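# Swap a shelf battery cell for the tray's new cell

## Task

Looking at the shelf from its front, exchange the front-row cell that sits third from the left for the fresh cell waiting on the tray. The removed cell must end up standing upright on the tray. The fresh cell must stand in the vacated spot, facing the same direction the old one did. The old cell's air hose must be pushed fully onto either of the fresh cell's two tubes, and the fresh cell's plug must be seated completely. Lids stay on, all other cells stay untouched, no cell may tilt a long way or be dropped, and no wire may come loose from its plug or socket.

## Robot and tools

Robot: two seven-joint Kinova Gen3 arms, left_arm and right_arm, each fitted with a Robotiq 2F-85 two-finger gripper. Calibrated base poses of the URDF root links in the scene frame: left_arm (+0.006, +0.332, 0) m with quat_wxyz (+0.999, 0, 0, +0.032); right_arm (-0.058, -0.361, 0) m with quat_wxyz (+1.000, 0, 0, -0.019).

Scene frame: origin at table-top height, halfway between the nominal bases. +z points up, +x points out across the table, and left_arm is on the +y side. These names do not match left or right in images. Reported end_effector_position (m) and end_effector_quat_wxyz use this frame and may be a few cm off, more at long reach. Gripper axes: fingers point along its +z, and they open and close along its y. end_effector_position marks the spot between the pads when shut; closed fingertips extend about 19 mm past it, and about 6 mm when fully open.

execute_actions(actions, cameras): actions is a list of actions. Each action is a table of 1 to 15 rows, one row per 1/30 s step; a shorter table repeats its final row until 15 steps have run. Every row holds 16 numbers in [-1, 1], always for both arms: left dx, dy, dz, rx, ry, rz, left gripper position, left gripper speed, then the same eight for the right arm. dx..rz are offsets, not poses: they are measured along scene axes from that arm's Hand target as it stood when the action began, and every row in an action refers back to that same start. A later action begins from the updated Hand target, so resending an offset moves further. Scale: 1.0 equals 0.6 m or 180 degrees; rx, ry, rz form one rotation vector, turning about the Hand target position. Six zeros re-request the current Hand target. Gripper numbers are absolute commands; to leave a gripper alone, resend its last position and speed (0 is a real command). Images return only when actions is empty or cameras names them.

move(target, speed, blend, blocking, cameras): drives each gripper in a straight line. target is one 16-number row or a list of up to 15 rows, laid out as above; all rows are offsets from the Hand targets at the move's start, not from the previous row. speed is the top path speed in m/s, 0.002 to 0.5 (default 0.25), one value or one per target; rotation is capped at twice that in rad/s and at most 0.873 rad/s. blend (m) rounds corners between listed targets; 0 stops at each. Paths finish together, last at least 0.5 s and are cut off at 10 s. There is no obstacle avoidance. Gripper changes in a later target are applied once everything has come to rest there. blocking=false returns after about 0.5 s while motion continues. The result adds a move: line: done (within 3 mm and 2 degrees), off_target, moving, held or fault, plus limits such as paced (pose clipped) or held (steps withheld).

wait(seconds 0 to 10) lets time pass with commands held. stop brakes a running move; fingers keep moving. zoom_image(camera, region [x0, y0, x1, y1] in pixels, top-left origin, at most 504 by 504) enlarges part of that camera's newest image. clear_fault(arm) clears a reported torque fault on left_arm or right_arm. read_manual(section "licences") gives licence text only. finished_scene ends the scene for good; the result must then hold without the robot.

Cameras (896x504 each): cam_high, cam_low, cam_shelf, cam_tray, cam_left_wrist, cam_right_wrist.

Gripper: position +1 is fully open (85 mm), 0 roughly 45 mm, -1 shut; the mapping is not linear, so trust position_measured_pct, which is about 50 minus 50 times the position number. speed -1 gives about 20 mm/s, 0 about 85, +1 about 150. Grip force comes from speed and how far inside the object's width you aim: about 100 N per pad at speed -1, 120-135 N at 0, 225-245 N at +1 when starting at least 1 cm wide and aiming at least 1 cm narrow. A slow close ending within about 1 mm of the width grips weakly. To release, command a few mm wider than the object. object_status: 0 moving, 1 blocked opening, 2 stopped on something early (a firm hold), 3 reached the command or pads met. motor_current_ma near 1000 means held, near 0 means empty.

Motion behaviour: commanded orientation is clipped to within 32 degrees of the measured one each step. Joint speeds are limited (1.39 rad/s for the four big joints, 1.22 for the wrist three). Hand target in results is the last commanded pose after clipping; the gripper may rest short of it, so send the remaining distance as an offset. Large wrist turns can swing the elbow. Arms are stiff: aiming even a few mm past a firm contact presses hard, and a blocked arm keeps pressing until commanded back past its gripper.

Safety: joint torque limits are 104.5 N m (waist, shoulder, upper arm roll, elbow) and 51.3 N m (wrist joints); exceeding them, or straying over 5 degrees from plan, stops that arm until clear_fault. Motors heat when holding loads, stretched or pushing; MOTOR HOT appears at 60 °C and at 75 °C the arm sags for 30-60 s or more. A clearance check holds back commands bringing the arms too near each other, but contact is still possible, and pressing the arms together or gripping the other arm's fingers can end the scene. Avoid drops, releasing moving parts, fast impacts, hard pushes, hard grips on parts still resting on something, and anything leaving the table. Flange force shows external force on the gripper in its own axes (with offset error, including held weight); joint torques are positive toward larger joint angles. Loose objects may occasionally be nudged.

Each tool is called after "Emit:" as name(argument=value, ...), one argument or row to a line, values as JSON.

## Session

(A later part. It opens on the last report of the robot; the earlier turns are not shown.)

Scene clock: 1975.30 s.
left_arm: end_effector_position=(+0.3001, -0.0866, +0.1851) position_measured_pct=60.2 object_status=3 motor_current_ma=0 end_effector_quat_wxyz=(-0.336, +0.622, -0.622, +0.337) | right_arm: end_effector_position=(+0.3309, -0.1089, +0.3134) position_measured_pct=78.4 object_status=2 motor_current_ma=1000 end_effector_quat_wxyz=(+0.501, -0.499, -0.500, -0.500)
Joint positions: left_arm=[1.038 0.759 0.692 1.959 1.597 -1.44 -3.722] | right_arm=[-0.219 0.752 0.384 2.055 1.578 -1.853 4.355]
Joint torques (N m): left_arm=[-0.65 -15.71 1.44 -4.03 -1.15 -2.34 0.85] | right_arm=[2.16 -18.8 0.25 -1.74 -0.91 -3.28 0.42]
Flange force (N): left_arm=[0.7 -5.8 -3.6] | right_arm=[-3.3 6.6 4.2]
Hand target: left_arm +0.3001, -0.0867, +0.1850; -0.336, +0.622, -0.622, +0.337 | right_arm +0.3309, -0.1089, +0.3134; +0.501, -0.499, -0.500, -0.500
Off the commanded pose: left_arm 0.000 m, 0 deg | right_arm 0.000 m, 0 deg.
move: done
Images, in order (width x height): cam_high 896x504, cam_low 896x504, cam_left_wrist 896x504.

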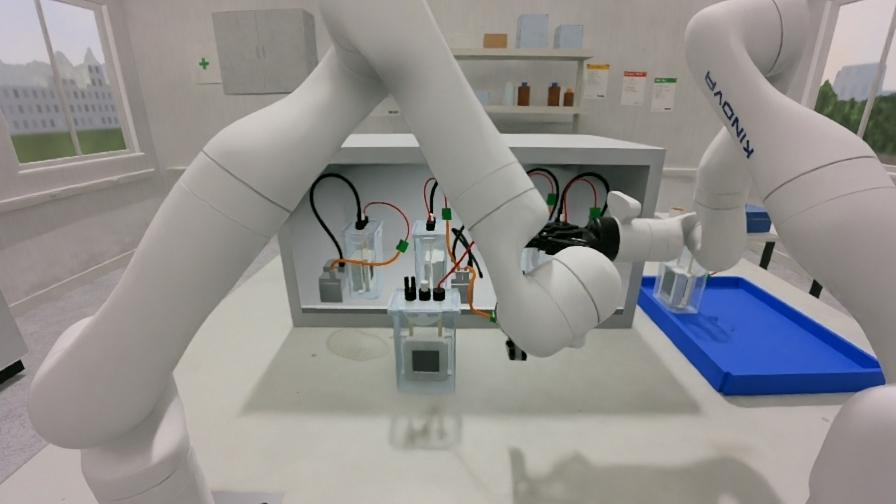

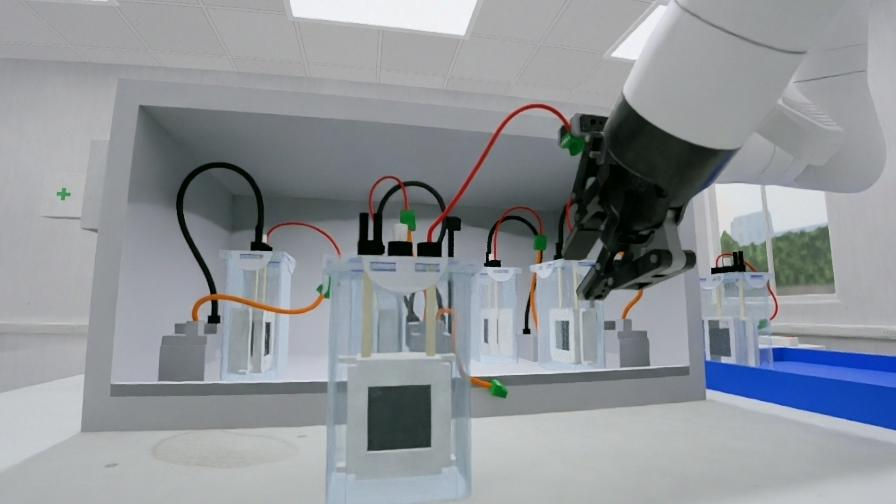

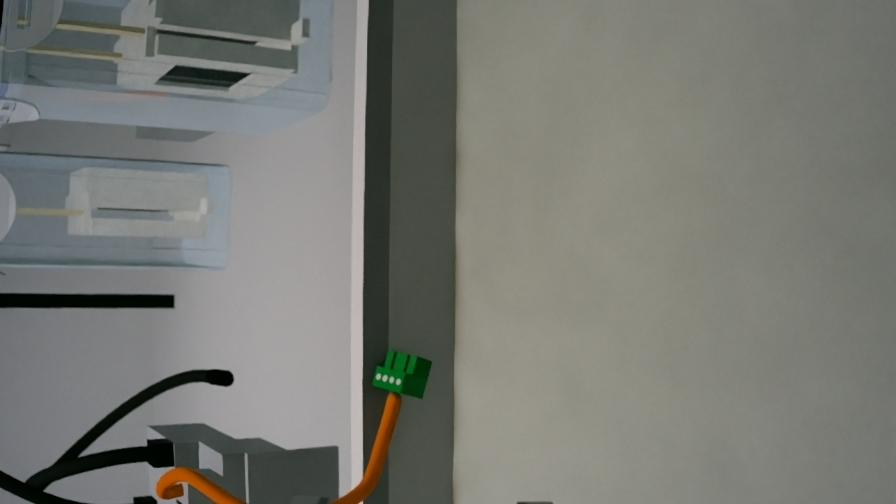

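Emit:
zoom_image(
  camera="cam_left_wrist",
  region=[340, 320, 480, 420],
)

Emit:
move(
  target=[0.15,0,-0.092,0,0,0,-0.2,-0.5, 0,0,0,0,0,0,-0.9,-1],
  speed=0.12,
  cameras=["cam_left_wrist","cam_low"],
)

Emit:
zoom_image(
  camera="cam_left_wrist",
  region=[320, 320, 520, 504],
)

Scaled by 3.600 from the camera's 896x504 image, which has a finer 1280x720 frame.

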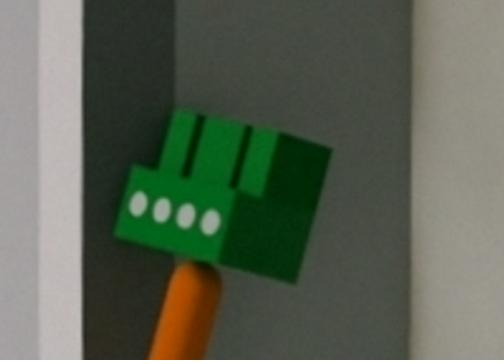

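Scene clock: 1982.33 s.
left_arm: end_effector_position=(+0.3900, -0.0867, +0.1299) position_measured_pct=60.2 object_status=3 motor_current_ma=0 end_effector_quat_wxyz=(-0.336, +0.622, -0.622, +0.337) | right_arm: end_effector_position=(+0.3309, -0.1089, +0.3134) position_measured_pct=78.4 object_status=2 motor_current_ma=1000 end_effector_quat_wxyz=(+0.501, -0.499, -0.500, -0.500)
Joint positions: left_arm=[0.902 0.884 0.595 1.919 1.382 -1.319 -3.711] | right_arm=[-0.219 0.752 0.384 2.055 1.578 -1.853 4.355]
Joint torques (N m): left_arm=[-0.47 -17.16 1.53 -3.41 -0.95 -2.37 0.85] | right_arm=[2.15 -18.8 0.21 -1.74 -0.96 -3.31 0.37]
Flange force (N): left_arm=[2.2 -6.6 -2.9] | right_arm=[-3.4 6.4 4.1]
Hand target: left_arm +0.3901, -0.0867, +0.1298; -0.336, +0.622, -0.622, +0.337 | right_arm +0.3309, -0.1089, +0.3134; +0.501, -0.499, -0.500, -0.500
Off the commanded pose: left_arm 0.000 m, 0 deg | right_arm 0.000 m, 0 deg.
move: done
Images, in order (width x height): cam_low 896x504, cam_left_wrist 896x504.

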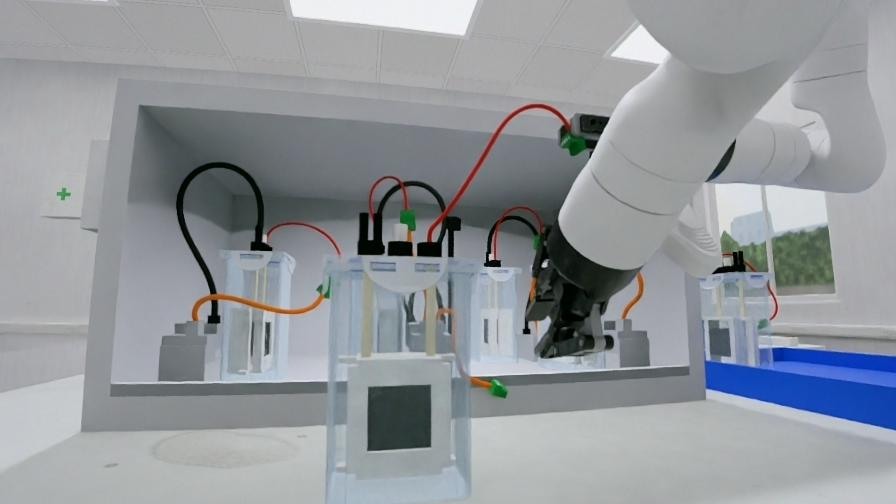

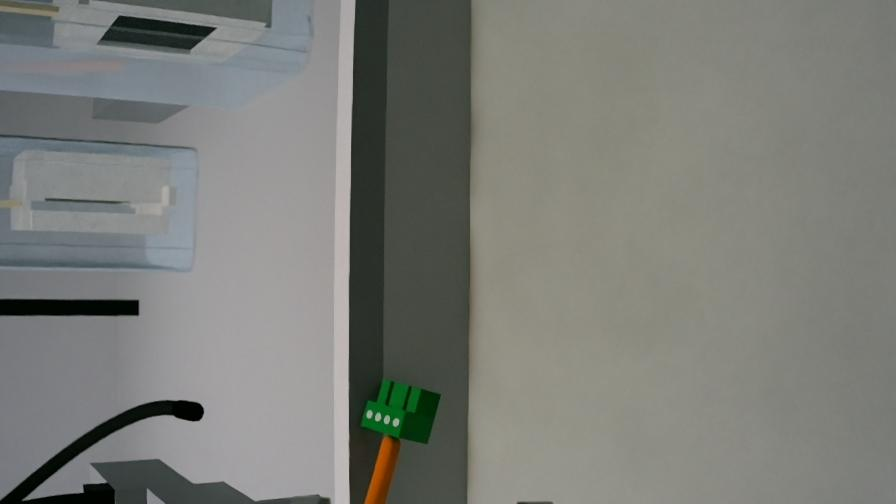

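Scaled by 2.520 from the camera's 896x504 image, which has a finer 1280x720 frame.

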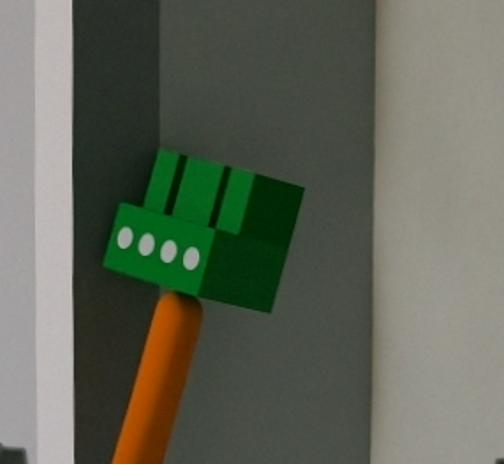

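Emit:
move(
  target=[0.1377,0.001,-0.0915,0.071,-0.05,-0.0316,-0.35,-0.5, 0,0,0,0,0,0,-0.9,-1],
  speed=0.1,
  cameras=["cam_left_wrist","cam_low"],
)

Emit:
zoom_image(
  camera="cam_left_wrist",
  region=[320, 320, 560, 504],
)

Scene clock: 2013.77 s.
left_arm: end_effector_position=(+0.4727, -0.0861, +0.0750) position_measured_pct=67.5 object_status=3 motor_current_ma=0 end_effector_quat_wxyz=(+0.434, -0.521, +0.657, -0.329) | right_arm: end_effector_position=(+0.3309, -0.1089, +0.3134) position_measured_pct=78.4 object_status=2 motor_current_ma=1000 end_effector_quat_wxyz=(+0.501, -0.499, -0.500, -0.500)
Joint positions: left_arm=[0.905 1.093 0.414 1.799 1.148 -1.352 -3.83] | right_arm=[-0.219 0.752 0.384 2.055 1.578 -1.853 4.355]
Joint torques (N m): left_arm=[-0.64 -19.1 0.65 -3.6 -0.87 -2.72 0.89] | right_arm=[2.19 -18.77 0.18 -1.75 -0.94 -3.29 0.4]
Flange force (N): left_arm=[-0.6 -7.1 -3.0] | right_arm=[-3.2 6.4 4.2]
Hand target: left_arm +0.4727, -0.0861, +0.0749; +0.434, -0.521, +0.657, -0.329 | right_arm +0.3309, -0.1089, +0.3134; +0.501, -0.499, -0.500, -0.500
Off the commanded pose: left_arm 0.000 m, 0 deg | right_arm 0.000 m, 0 deg.
move: done
Images, in order (width x height): cam_low 896x504, cam_left_wrist 896x504.

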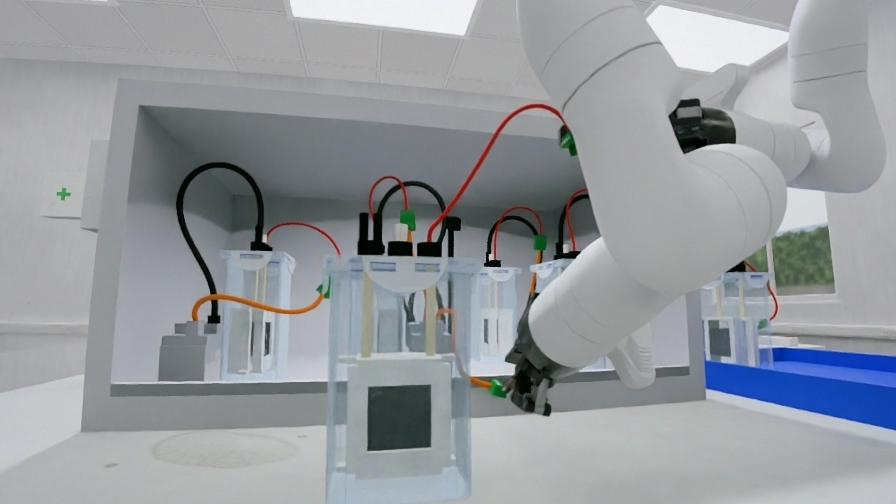

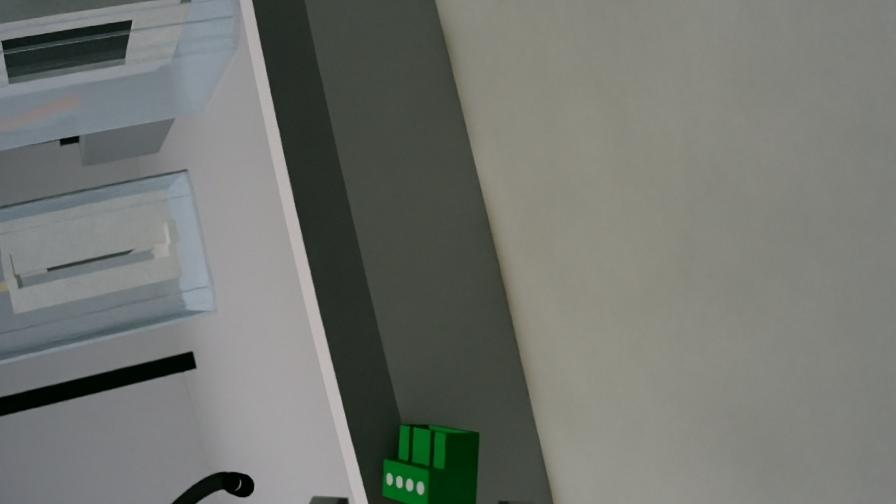

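Scaled by 2.100 from the camera's 896x504 image, which has a finer 1280x720 frame.

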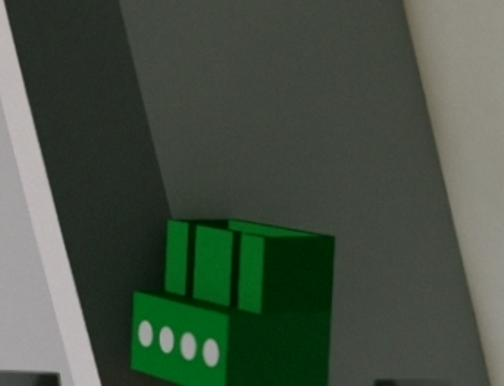

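Emit:
move(
  target=[
    [0.0918,0.0048,-0.0395,0,0,0,-0.35,-0.5, 0,0,0,0,0,0,-0.9,-1],
  ],
  speed=0.06,
  cameras=["cam_left_wrist","cam_low"],
)

Emit:
zoom_image(
  camera="cam_low",
  region=[440, 320, 600, 440],
)

Scene clock: 2029.43 s.
left_arm: end_effector_position=(+0.5278, -0.0832, +0.0513) position_measured_pct=67.5 object_status=3 motor_current_ma=0 end_effector_quat_wxyz=(+0.434, -0.521, +0.657, -0.329) | right_arm: end_effector_position=(+0.3309, -0.1089, +0.3134) position_measured_pct=78.4 object_status=2 motor_current_ma=1000 end_effector_quat_wxyz=(+0.501, -0.499, -0.500, -0.500)
Joint positions: left_arm=[0.833 1.153 0.373 1.702 1.063 -1.272 -3.865] | right_arm=[-0.219 0.752 0.384 2.055 1.578 -1.853 4.355]
Joint torques (N m): left_arm=[-0.58 -20.41 0.56 -3.62 -0.96 -2.56 0.84] | right_arm=[2.16 -18.83 0.2 -1.75 -0.95 -3.27 0.41]
Flange force (N): left_arm=[1.1 -6.6 -1.9] | right_arm=[-3.4 6.5 4.1]
Hand target: left_arm +0.5278, -0.0832, +0.0512; +0.434, -0.521, +0.657, -0.329 | right_arm +0.3309, -0.1089, +0.3134; +0.501, -0.499, -0.500, -0.500
Off the commanded pose: left_arm 0.000 m, 0 deg | right_arm 0.000 m, 0 deg.
move: done
Images, in order (width x height): cam_low 896x504, cam_left_wrist 896x504.

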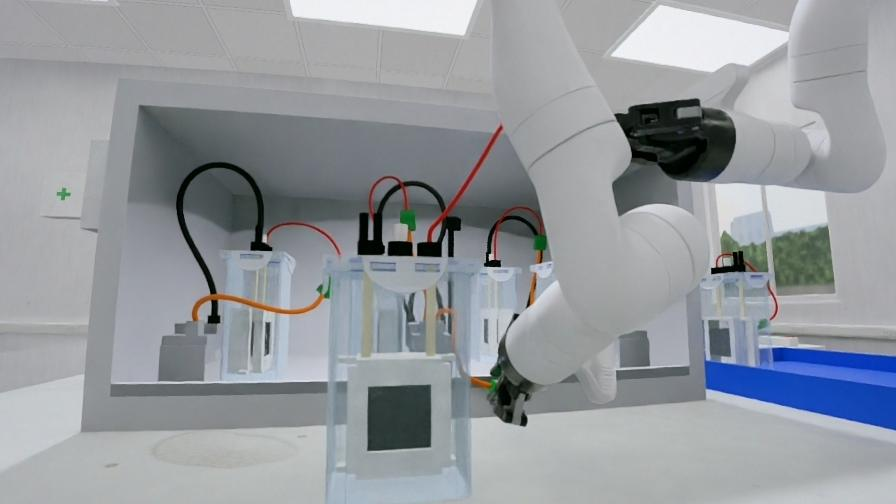

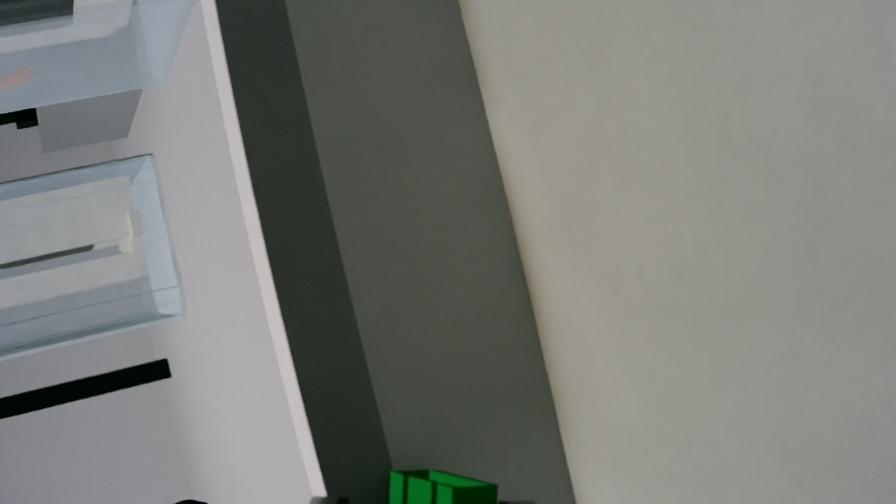

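Scaled by 3.150.

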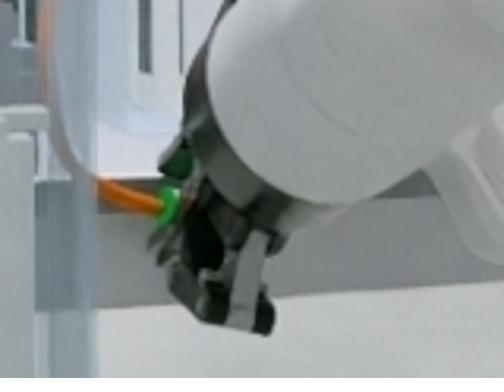

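Emit:
move(
  target=[0,0,0,0,0,0,-0.95,-1, 0,0,0,0,0,0,-0.9,-1],
  cameras=["cam_left_wrist","cam_low"],
)

Emit:
zoom_image(
  camera="cam_left_wrist",
  region=[300, 404, 560, 504],
)

Scene clock: 2035.27 s.
left_arm: end_effector_position=(+0.5278, -0.0832, +0.0512) position_measured_pct=84.0 object_status=0 motor_current_ma=1000 end_effector_quat_wxyz=(+0.434, -0.521, +0.657, -0.329) | right_arm: end_effector_position=(+0.3309, -0.1089, +0.3134) position_measured_pct=78.4 object_status=2 motor_current_ma=1000 end_effector_quat_wxyz=(+0.501, -0.499, -0.500, -0.500)
Joint positions: left_arm=[0.833 1.153 0.373 1.701 1.062 -1.272 -3.865] | right_arm=[-0.219 0.752 0.384 2.055 1.578 -1.853 4.355]
Joint torques (N m): left_arm=[-3.62 -19.91 -1.42 -5.48 -1.27 -2.67 0.83] | right_arm=[2.15 -18.75 0.2 -1.72 -0.94 -3.29 0.42]
Flange force (N): left_arm=[-0.2 -5.7 -10.8] | right_arm=[-3.1 6.6 4.1]
Hand target: left_arm +0.5278, -0.0832, +0.0512; +0.434, -0.521, +0.657, -0.329 | right_arm +0.3309, -0.1089, +0.3134; +0.501, -0.499, -0.500, -0.500
Off the commanded pose: left_arm 0.000 m, 0 deg | right_arm 0.000 m, 0 deg.
move: done
Images, in order (width x height): cam_low 896x504, cam_left_wrist 896x504.

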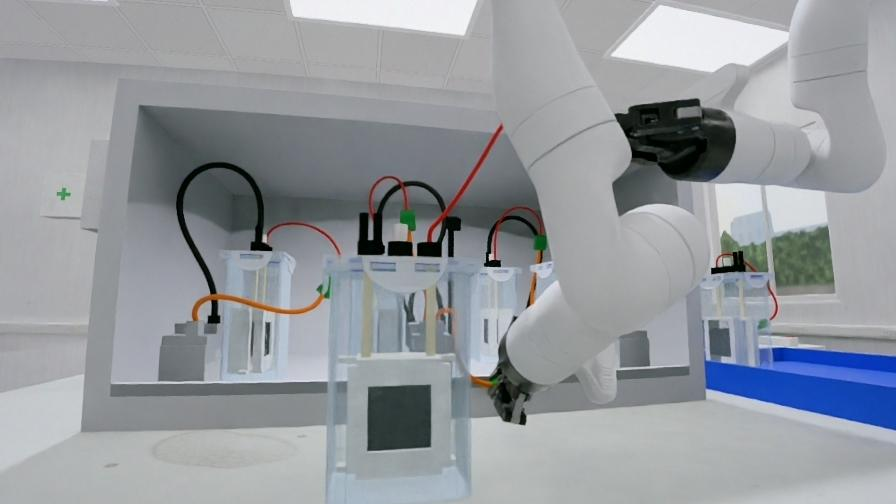

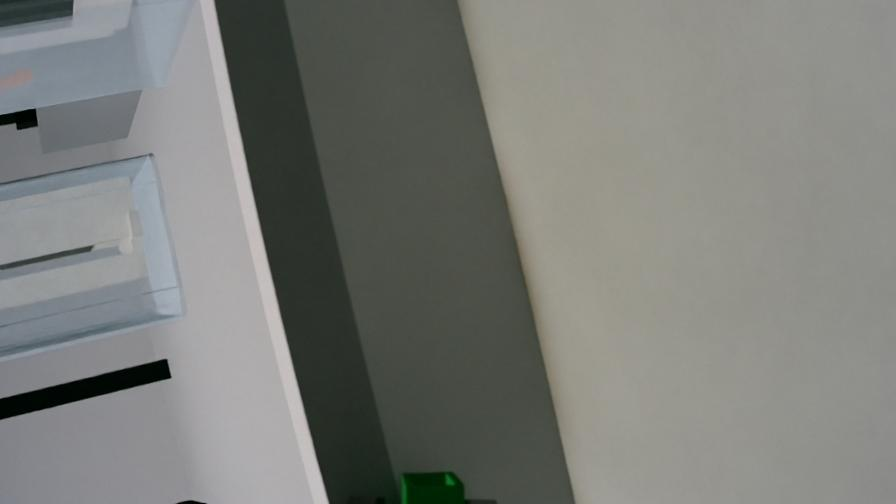

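Scaled by 1.938 from the camera's 896x504 image, which has a finer 1280x720 frame.

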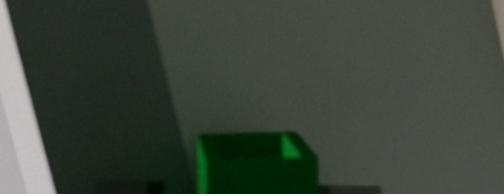

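Emit:
move(
  target=[
    [0,0,0.0,0,0,0,-0.95,-1, 0.198,0.015,-0.055,0,0,0,-0.9,-1],
    [-0.038,0.005,0.115,0,0,0,-0.95,-1, 0.198,0.015,-0.055,0,0,0,-0.9,-1],
    [-0.0963,0.022,0.19,-0.569,-0.1,0.116,-0.95,-1, 0.198,0.015,-0.055,0,0,0,-0.9,-1],
  ],
  speed=0.12,
  cameras=["cam_left_wrist","cam_low","cam_high","cam_right_wrist"],
)

Emit:
zoom_image(
  camera="cam_low",
  region=[420, 160, 620, 320],
)

Scene clock: 2075.23 s.
left_arm: end_effector_position=(+0.4700, -0.0700, +0.1652) position_measured_pct=84.0 object_status=2 motor_current_ma=1000 end_effector_quat_wxyz=(+0.000, +0.707, +0.000, +0.707) | right_arm: end_effector_position=(+0.4498, -0.0999, +0.2803) position_measured_pct=78.4 object_status=2 motor_current_ma=1000 end_effector_quat_wxyz=(+0.501, -0.499, -0.500, -0.500)
Joint positions: left_arm=[0.8 1.243 0.616 1.886 0.845 -1.984 -1.996] | right_arm=[-0.198 0.952 0.345 1.64 1.455 -1.833 4.125]
Joint torques (N m): left_arm=[-0.2 -18.4 2.25 -1.41 -0.81 -2.92 0.79] | right_arm=[2.3 -23.41 0.42 -3.6 -1.65 -2.84 0.39]
Flange force (N): left_arm=[7.1 3.6 2.5] | right_arm=[-3.6 6.8 3.4]
Hand target: left_arm +0.4700, -0.0700, +0.1652; +0.001, +0.707, +0.000, +0.707 | right_arm +0.4498, -0.0999, +0.2803; +0.501, -0.499, -0.500, -0.500
Off the commanded pose: left_arm 0.000 m, 0 deg | right_arm 0.000 m, 0 deg.
move: done
Images, in order (width x height): cam_high 896x504, cam_low 896x504, cam_left_wrist 896x504, cam_right_wrist 896x504.

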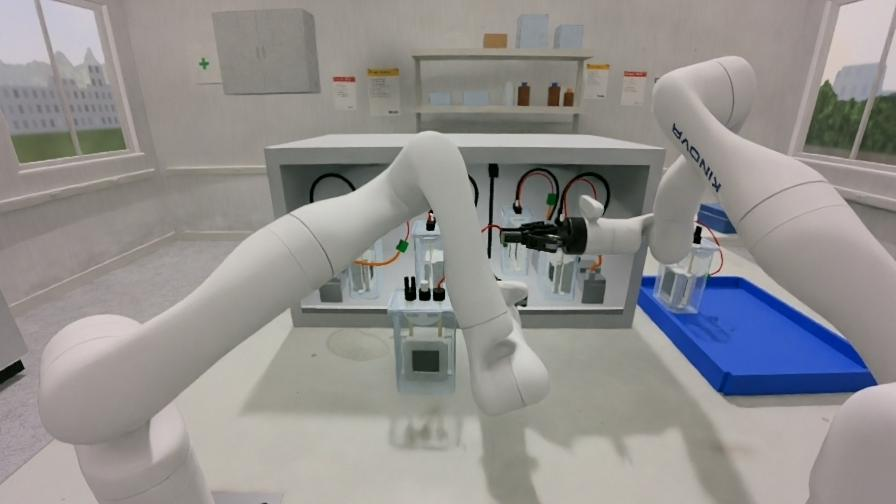

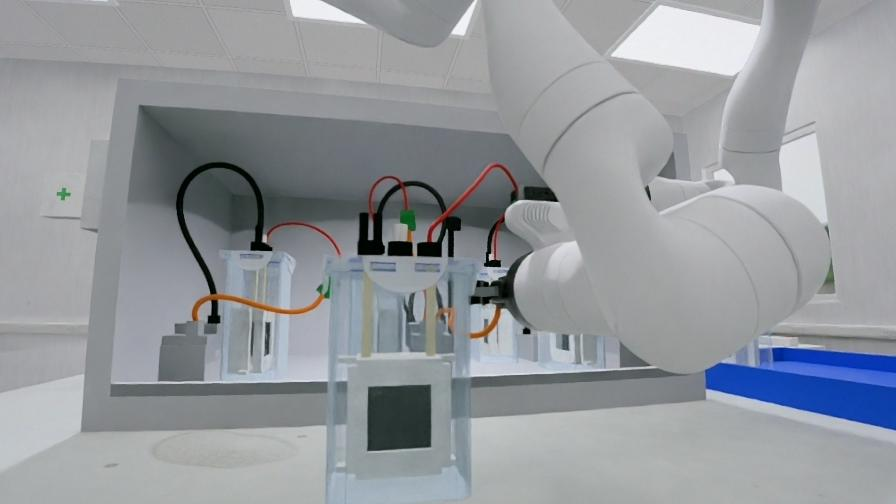

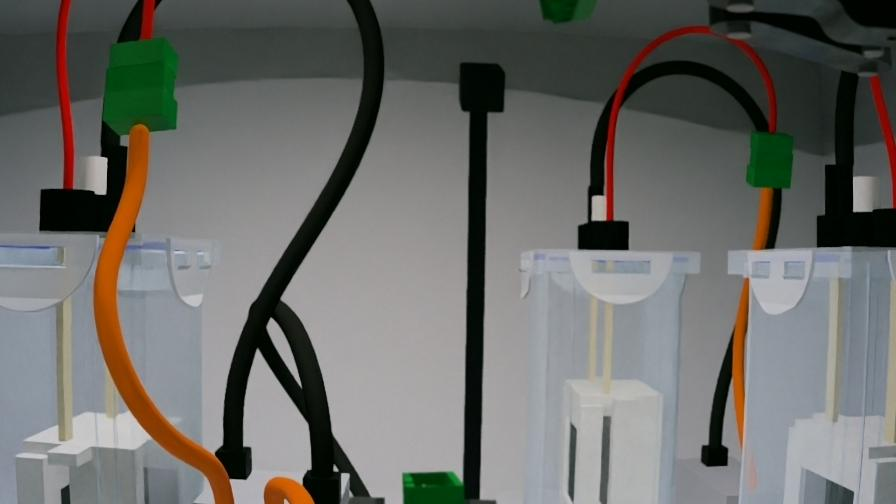

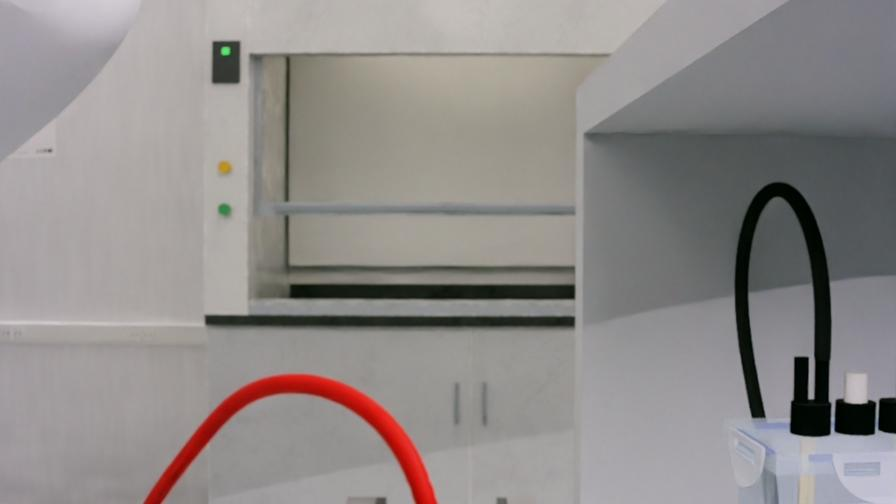

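Scaled by 2.520.

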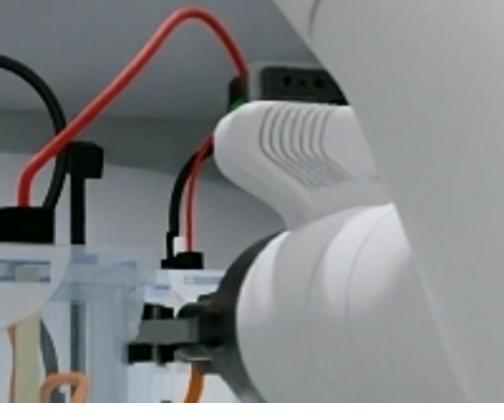

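Emit:
zoom_image(
  camera="cam_left_wrist",
  region=[340, 424, 520, 504],
)

Emit:
zoom_image(
  camera="cam_left_wrist",
  region=[480, 0, 760, 80],
)

Scaled by 2.800 from the camera's 896x504 image, which has a finer 1280x720 frame.

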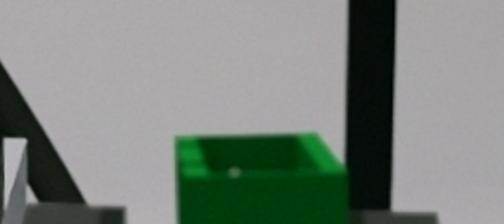

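Scaled by 1.800 from the camera's 896x504 image, which has a finer 1280x720 frame.

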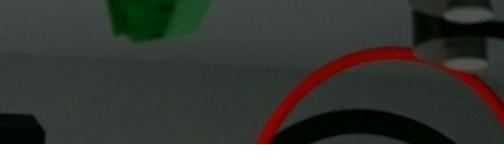

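Emit:
move(
  target=[0,0,0,0,0,0,-0.95,-1, 0.06,0.025,-0.055,0,0,0,-0.9,-1],
  speed=0.08,
  cameras=["cam_left_wrist","cam_low","cam_high"],
)

Emit:
zoom_image(
  camera="cam_left_wrist",
  region=[340, 224, 620, 504],
)

Scene clock: 2098.80 s.
left_arm: end_effector_position=(+0.4700, -0.0700, +0.1652) position_measured_pct=84.0 object_status=2 motor_current_ma=1000 end_effector_quat_wxyz=(+0.001, +0.707, +0.000, +0.707) | right_arm: end_effector_position=(+0.4857, -0.0849, +0.2474) position_measured_pct=78.4 object_status=2 motor_current_ma=1000 end_effector_quat_wxyz=(+0.501, -0.499, -0.500, -0.500)
Joint positions: left_arm=[0.8 1.243 0.616 1.886 0.845 -1.984 -1.996] | right_arm=[-0.202 1.06 0.322 1.495 1.407 -1.801 4.084]
Joint torques (N m): left_arm=[-0.24 -18.46 2.27 -1.4 -0.81 -2.92 0.8] | right_arm=[2.35 -25.17 0.3 -3.9 -1.75 -2.68 0.38]
Flange force (N): left_arm=[6.9 3.7 2.4] | right_arm=[-4.4 7.6 3.3]
Hand target: left_arm +0.4700, -0.0700, +0.1652; +0.001, +0.707, +0.000, +0.707 | right_arm +0.4857, -0.0849, +0.2473; +0.501, -0.499, -0.500, -0.500
Off the commanded pose: left_arm 0.000 m, 0 deg | right_arm 0.000 m, 0 deg.
move: done
Images, in order (width x height): cam_high 896x504, cam_low 896x504, cam_left_wrist 896x504.

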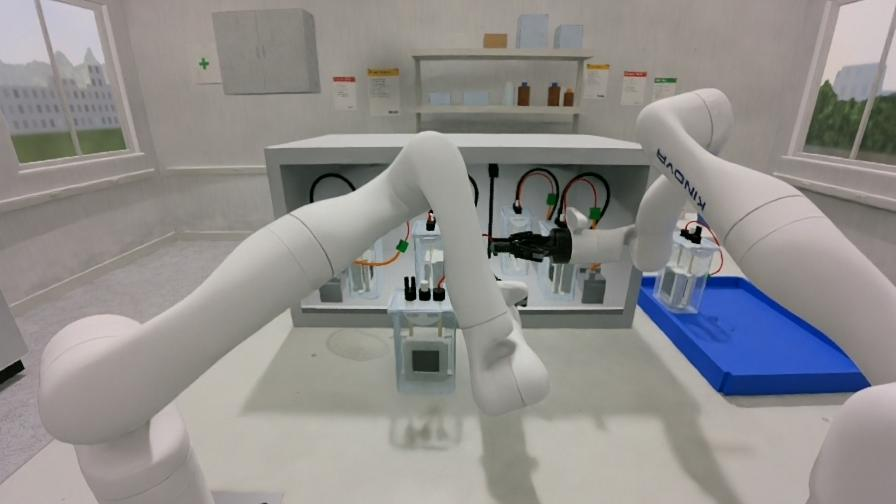

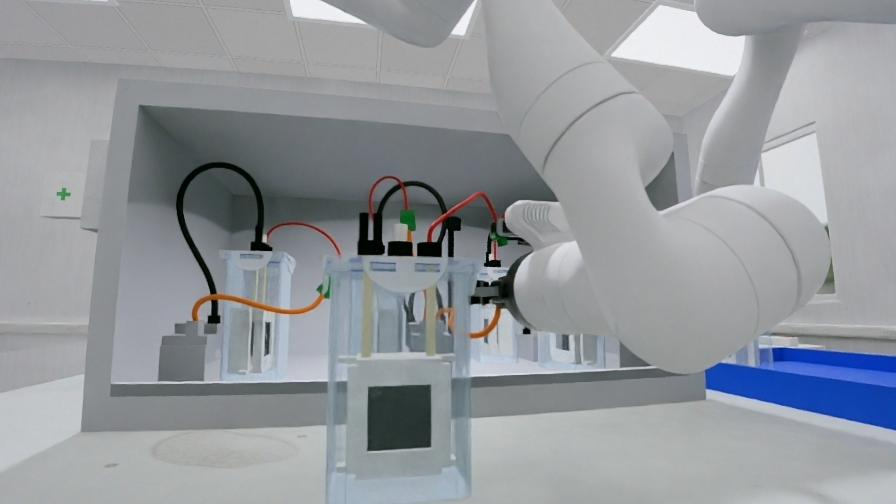

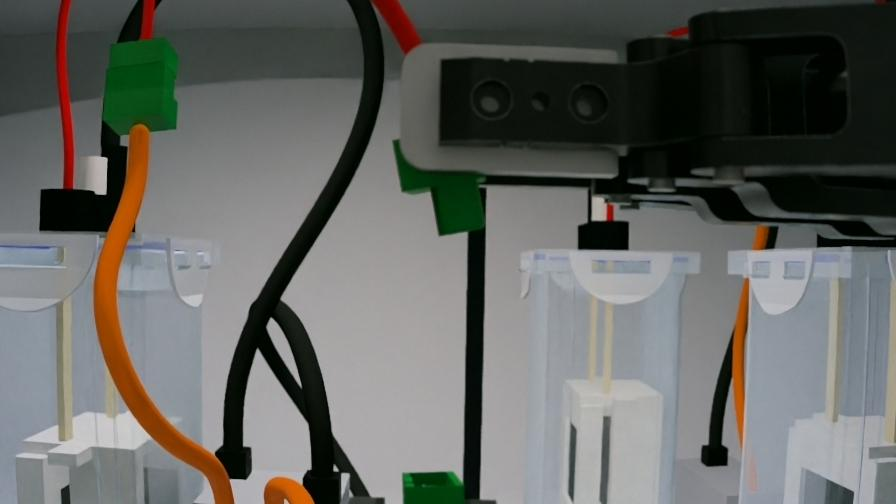

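Scaled by 1.800 from the camera's 896x504 image, which has a finer 1280x720 frame.

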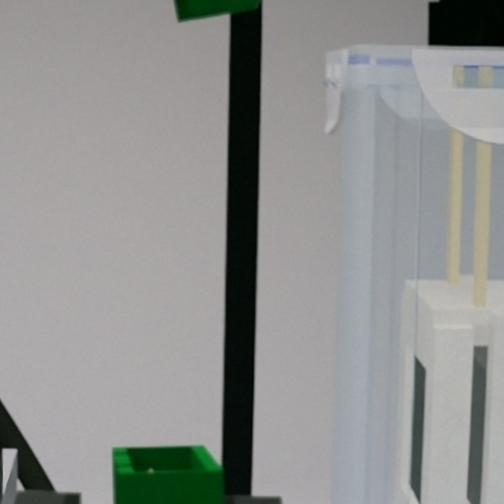

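Emit:
move(
  target=[0,0,0,0,0,0,-0.95,-1, 0,0.004,-0.003,0.047,0,0,-0.9,-1],
  speed=0.05,
  cameras=["cam_left_wrist"],
)

Emit:
zoom_image(
  camera="cam_left_wrist",
  region=[370, 110, 530, 270],
)

Emit:
zoom_image(
  camera="cam_left_wrist",
  region=[370, 440, 500, 504],
)

Scene clock: 2120.57 s.
left_arm: end_effector_position=(+0.4700, -0.0700, +0.1652) position_measured_pct=84.0 object_status=2 motor_current_ma=1000 end_effector_quat_wxyz=(+0.001, +0.707, +0.000, +0.707) | right_arm: end_effector_position=(+0.4858, -0.0825, +0.2455) position_measured_pct=78.4 object_status=2 motor_current_ma=1000 end_effector_quat_wxyz=(+0.536, -0.461, -0.462, -0.536)
Joint positions: left_arm=[0.8 1.243 0.616 1.886 0.845 -1.984 -1.996] | right_arm=[-0.17 1.143 0.246 1.472 1.35 -1.875 4.14]
Joint torques (N m): left_arm=[-0.24 -18.44 2.26 -1.42 -0.82 -2.94 0.83] | right_arm=[2.34 -25.49 -0.17 -3.69 -1.7 -2.74 0.41]
Flange force (N): left_arm=[7.1 3.7 2.5] | right_arm=[-5.4 6.8 2.4]
Hand target: left_arm +0.4700, -0.0700, +0.1652; +0.001, +0.707, +0.000, +0.707 | right_arm +0.4858, -0.0825, +0.2455; +0.536, -0.461, -0.462, -0.536
Off the commanded pose: left_arm 0.000 m, 0 deg | right_arm 0.000 m, 0 deg.
move: done
Images, in order (width x height): cam_left_wrist 896x504.

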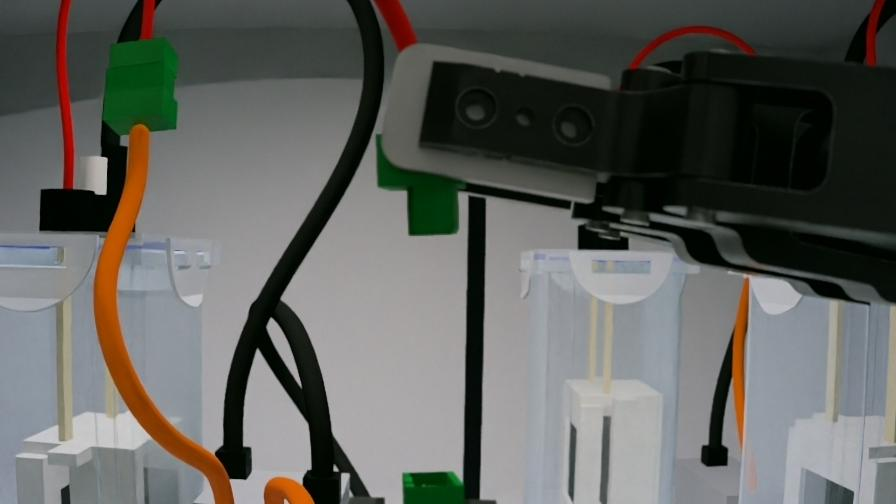

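Scaled by 3.150 from the camera's 896x504 image, which has a finer 1280x720 frame.

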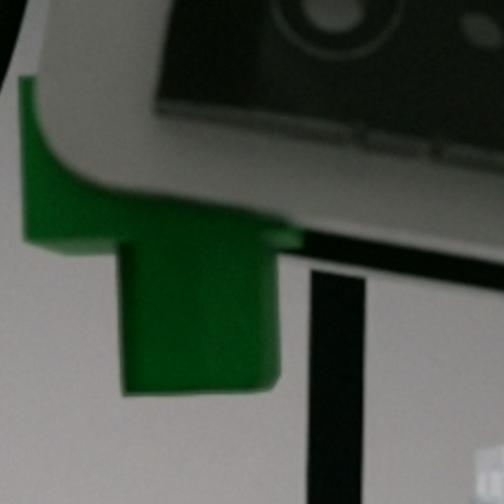

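Scaled by 3.877 from the camera's 896x504 image, which has a finer 1280x720 frame.

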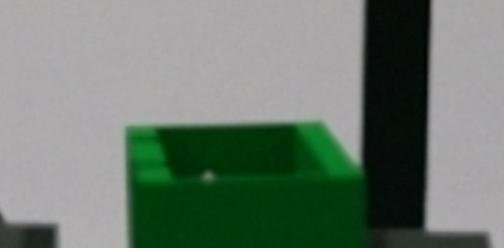

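Emit:
move(
  target=[0,0,0,0,0,0,-0.95,-1, 0,0,0,0,0,0,-0.9,-1],
  cameras=["cam_tray","cam_high","cam_shelf"],
)

Emit:
zoom_image(
  camera="cam_tray",
  region=[0, 200, 200, 400],
)

Emit:
zoom_image(
  camera="cam_high",
  region=[440, 200, 600, 320],
)

Emit:
zoom_image(
  camera="cam_shelf",
  region=[380, 180, 540, 340],
)

Scene clock: 2141.03 s.
left_arm: end_effector_position=(+0.4700, -0.0700, +0.1652) position_measured_pct=84.0 object_status=2 motor_current_ma=1000 end_effector_quat_wxyz=(+0.001, +0.707, +0.000, +0.707) | right_arm: end_effector_position=(+0.4857, -0.0825, +0.2455) position_measured_pct=78.4 object_status=2 motor_current_ma=1000 end_effector_quat_wxyz=(+0.536, -0.461, -0.462, -0.536)
Joint positions: left_arm=[0.8 1.243 0.616 1.886 0.845 -1.984 -1.996] | right_arm=[-0.17 1.143 0.246 1.472 1.35 -1.875 4.14]
Joint torques (N m): left_arm=[-0.21 -18.47 2.24 -1.44 -0.82 -2.92 0.85] | right_arm=[2.39 -25.37 -0.24 -3.61 -1.65 -2.76 0.4]
Flange force (N): left_arm=[7.1 3.6 2.4] | right_arm=[-5.2 7.0 2.6]
Hand target: left_arm +0.4700, -0.0700, +0.1652; +0.001, +0.707, +0.000, +0.707 | right_arm +0.4857, -0.0825, +0.2455; +0.536, -0.461, -0.462, -0.536
Off the commanded pose: left_arm 0.000 m, 0 deg | right_arm 0.000 m, 0 deg.
move: done
Images, in order (width x height): cam_high 896x504, cam_shelf 896x504, cam_tray 896x504.

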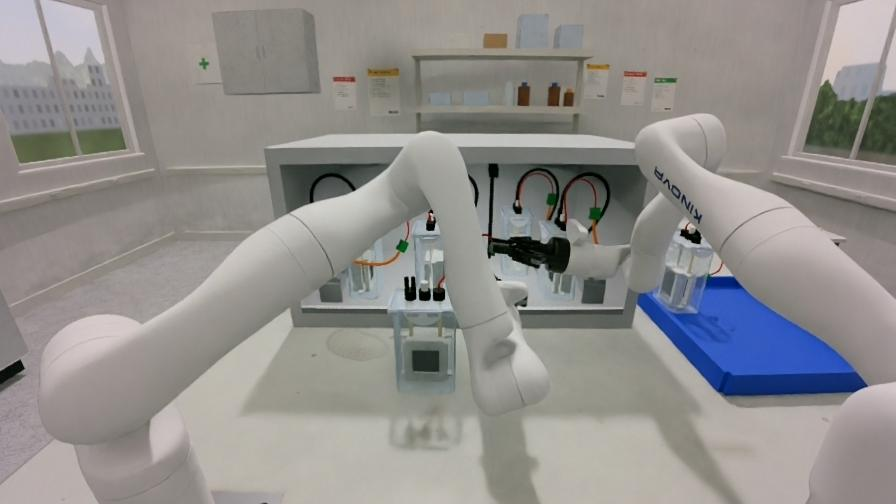

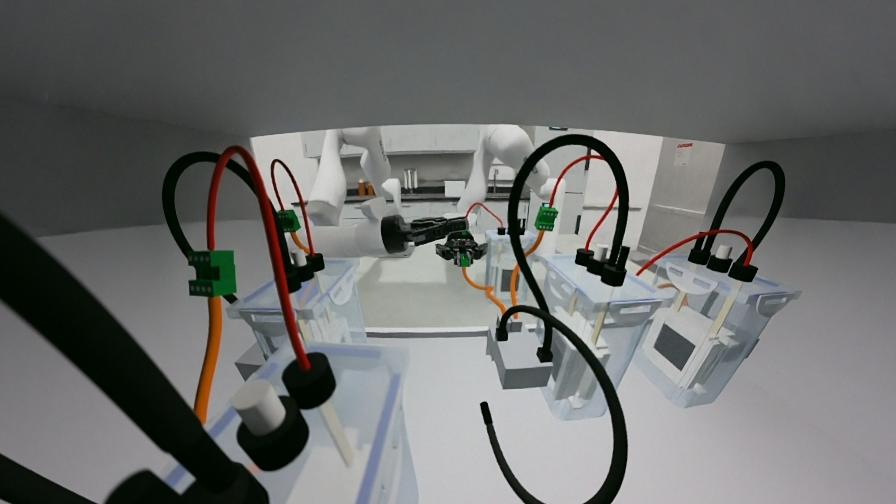

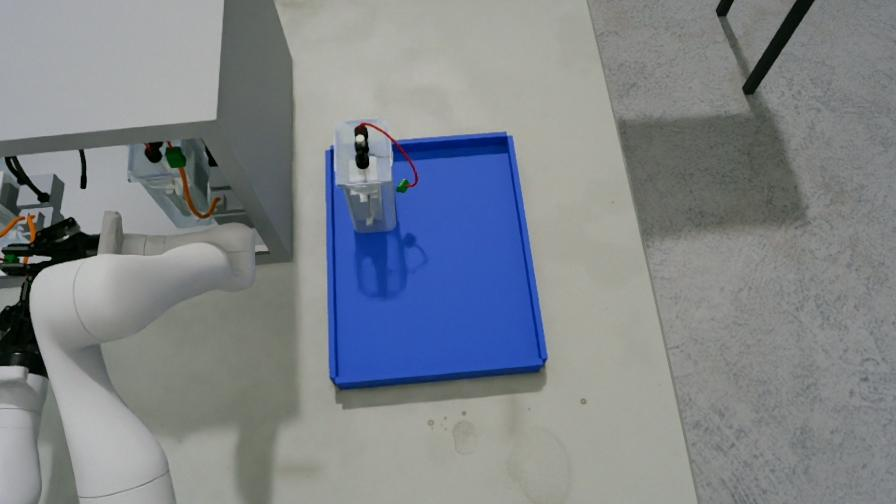

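Scaled by 2.520.

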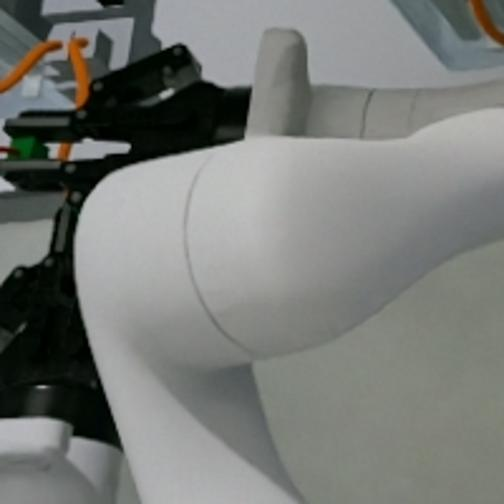

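Scaled by 3.150.

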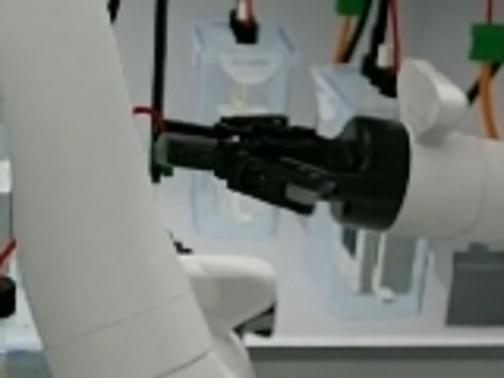

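Scaled by 3.150.

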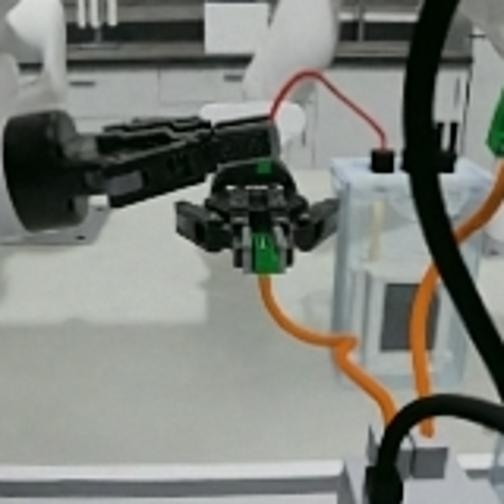

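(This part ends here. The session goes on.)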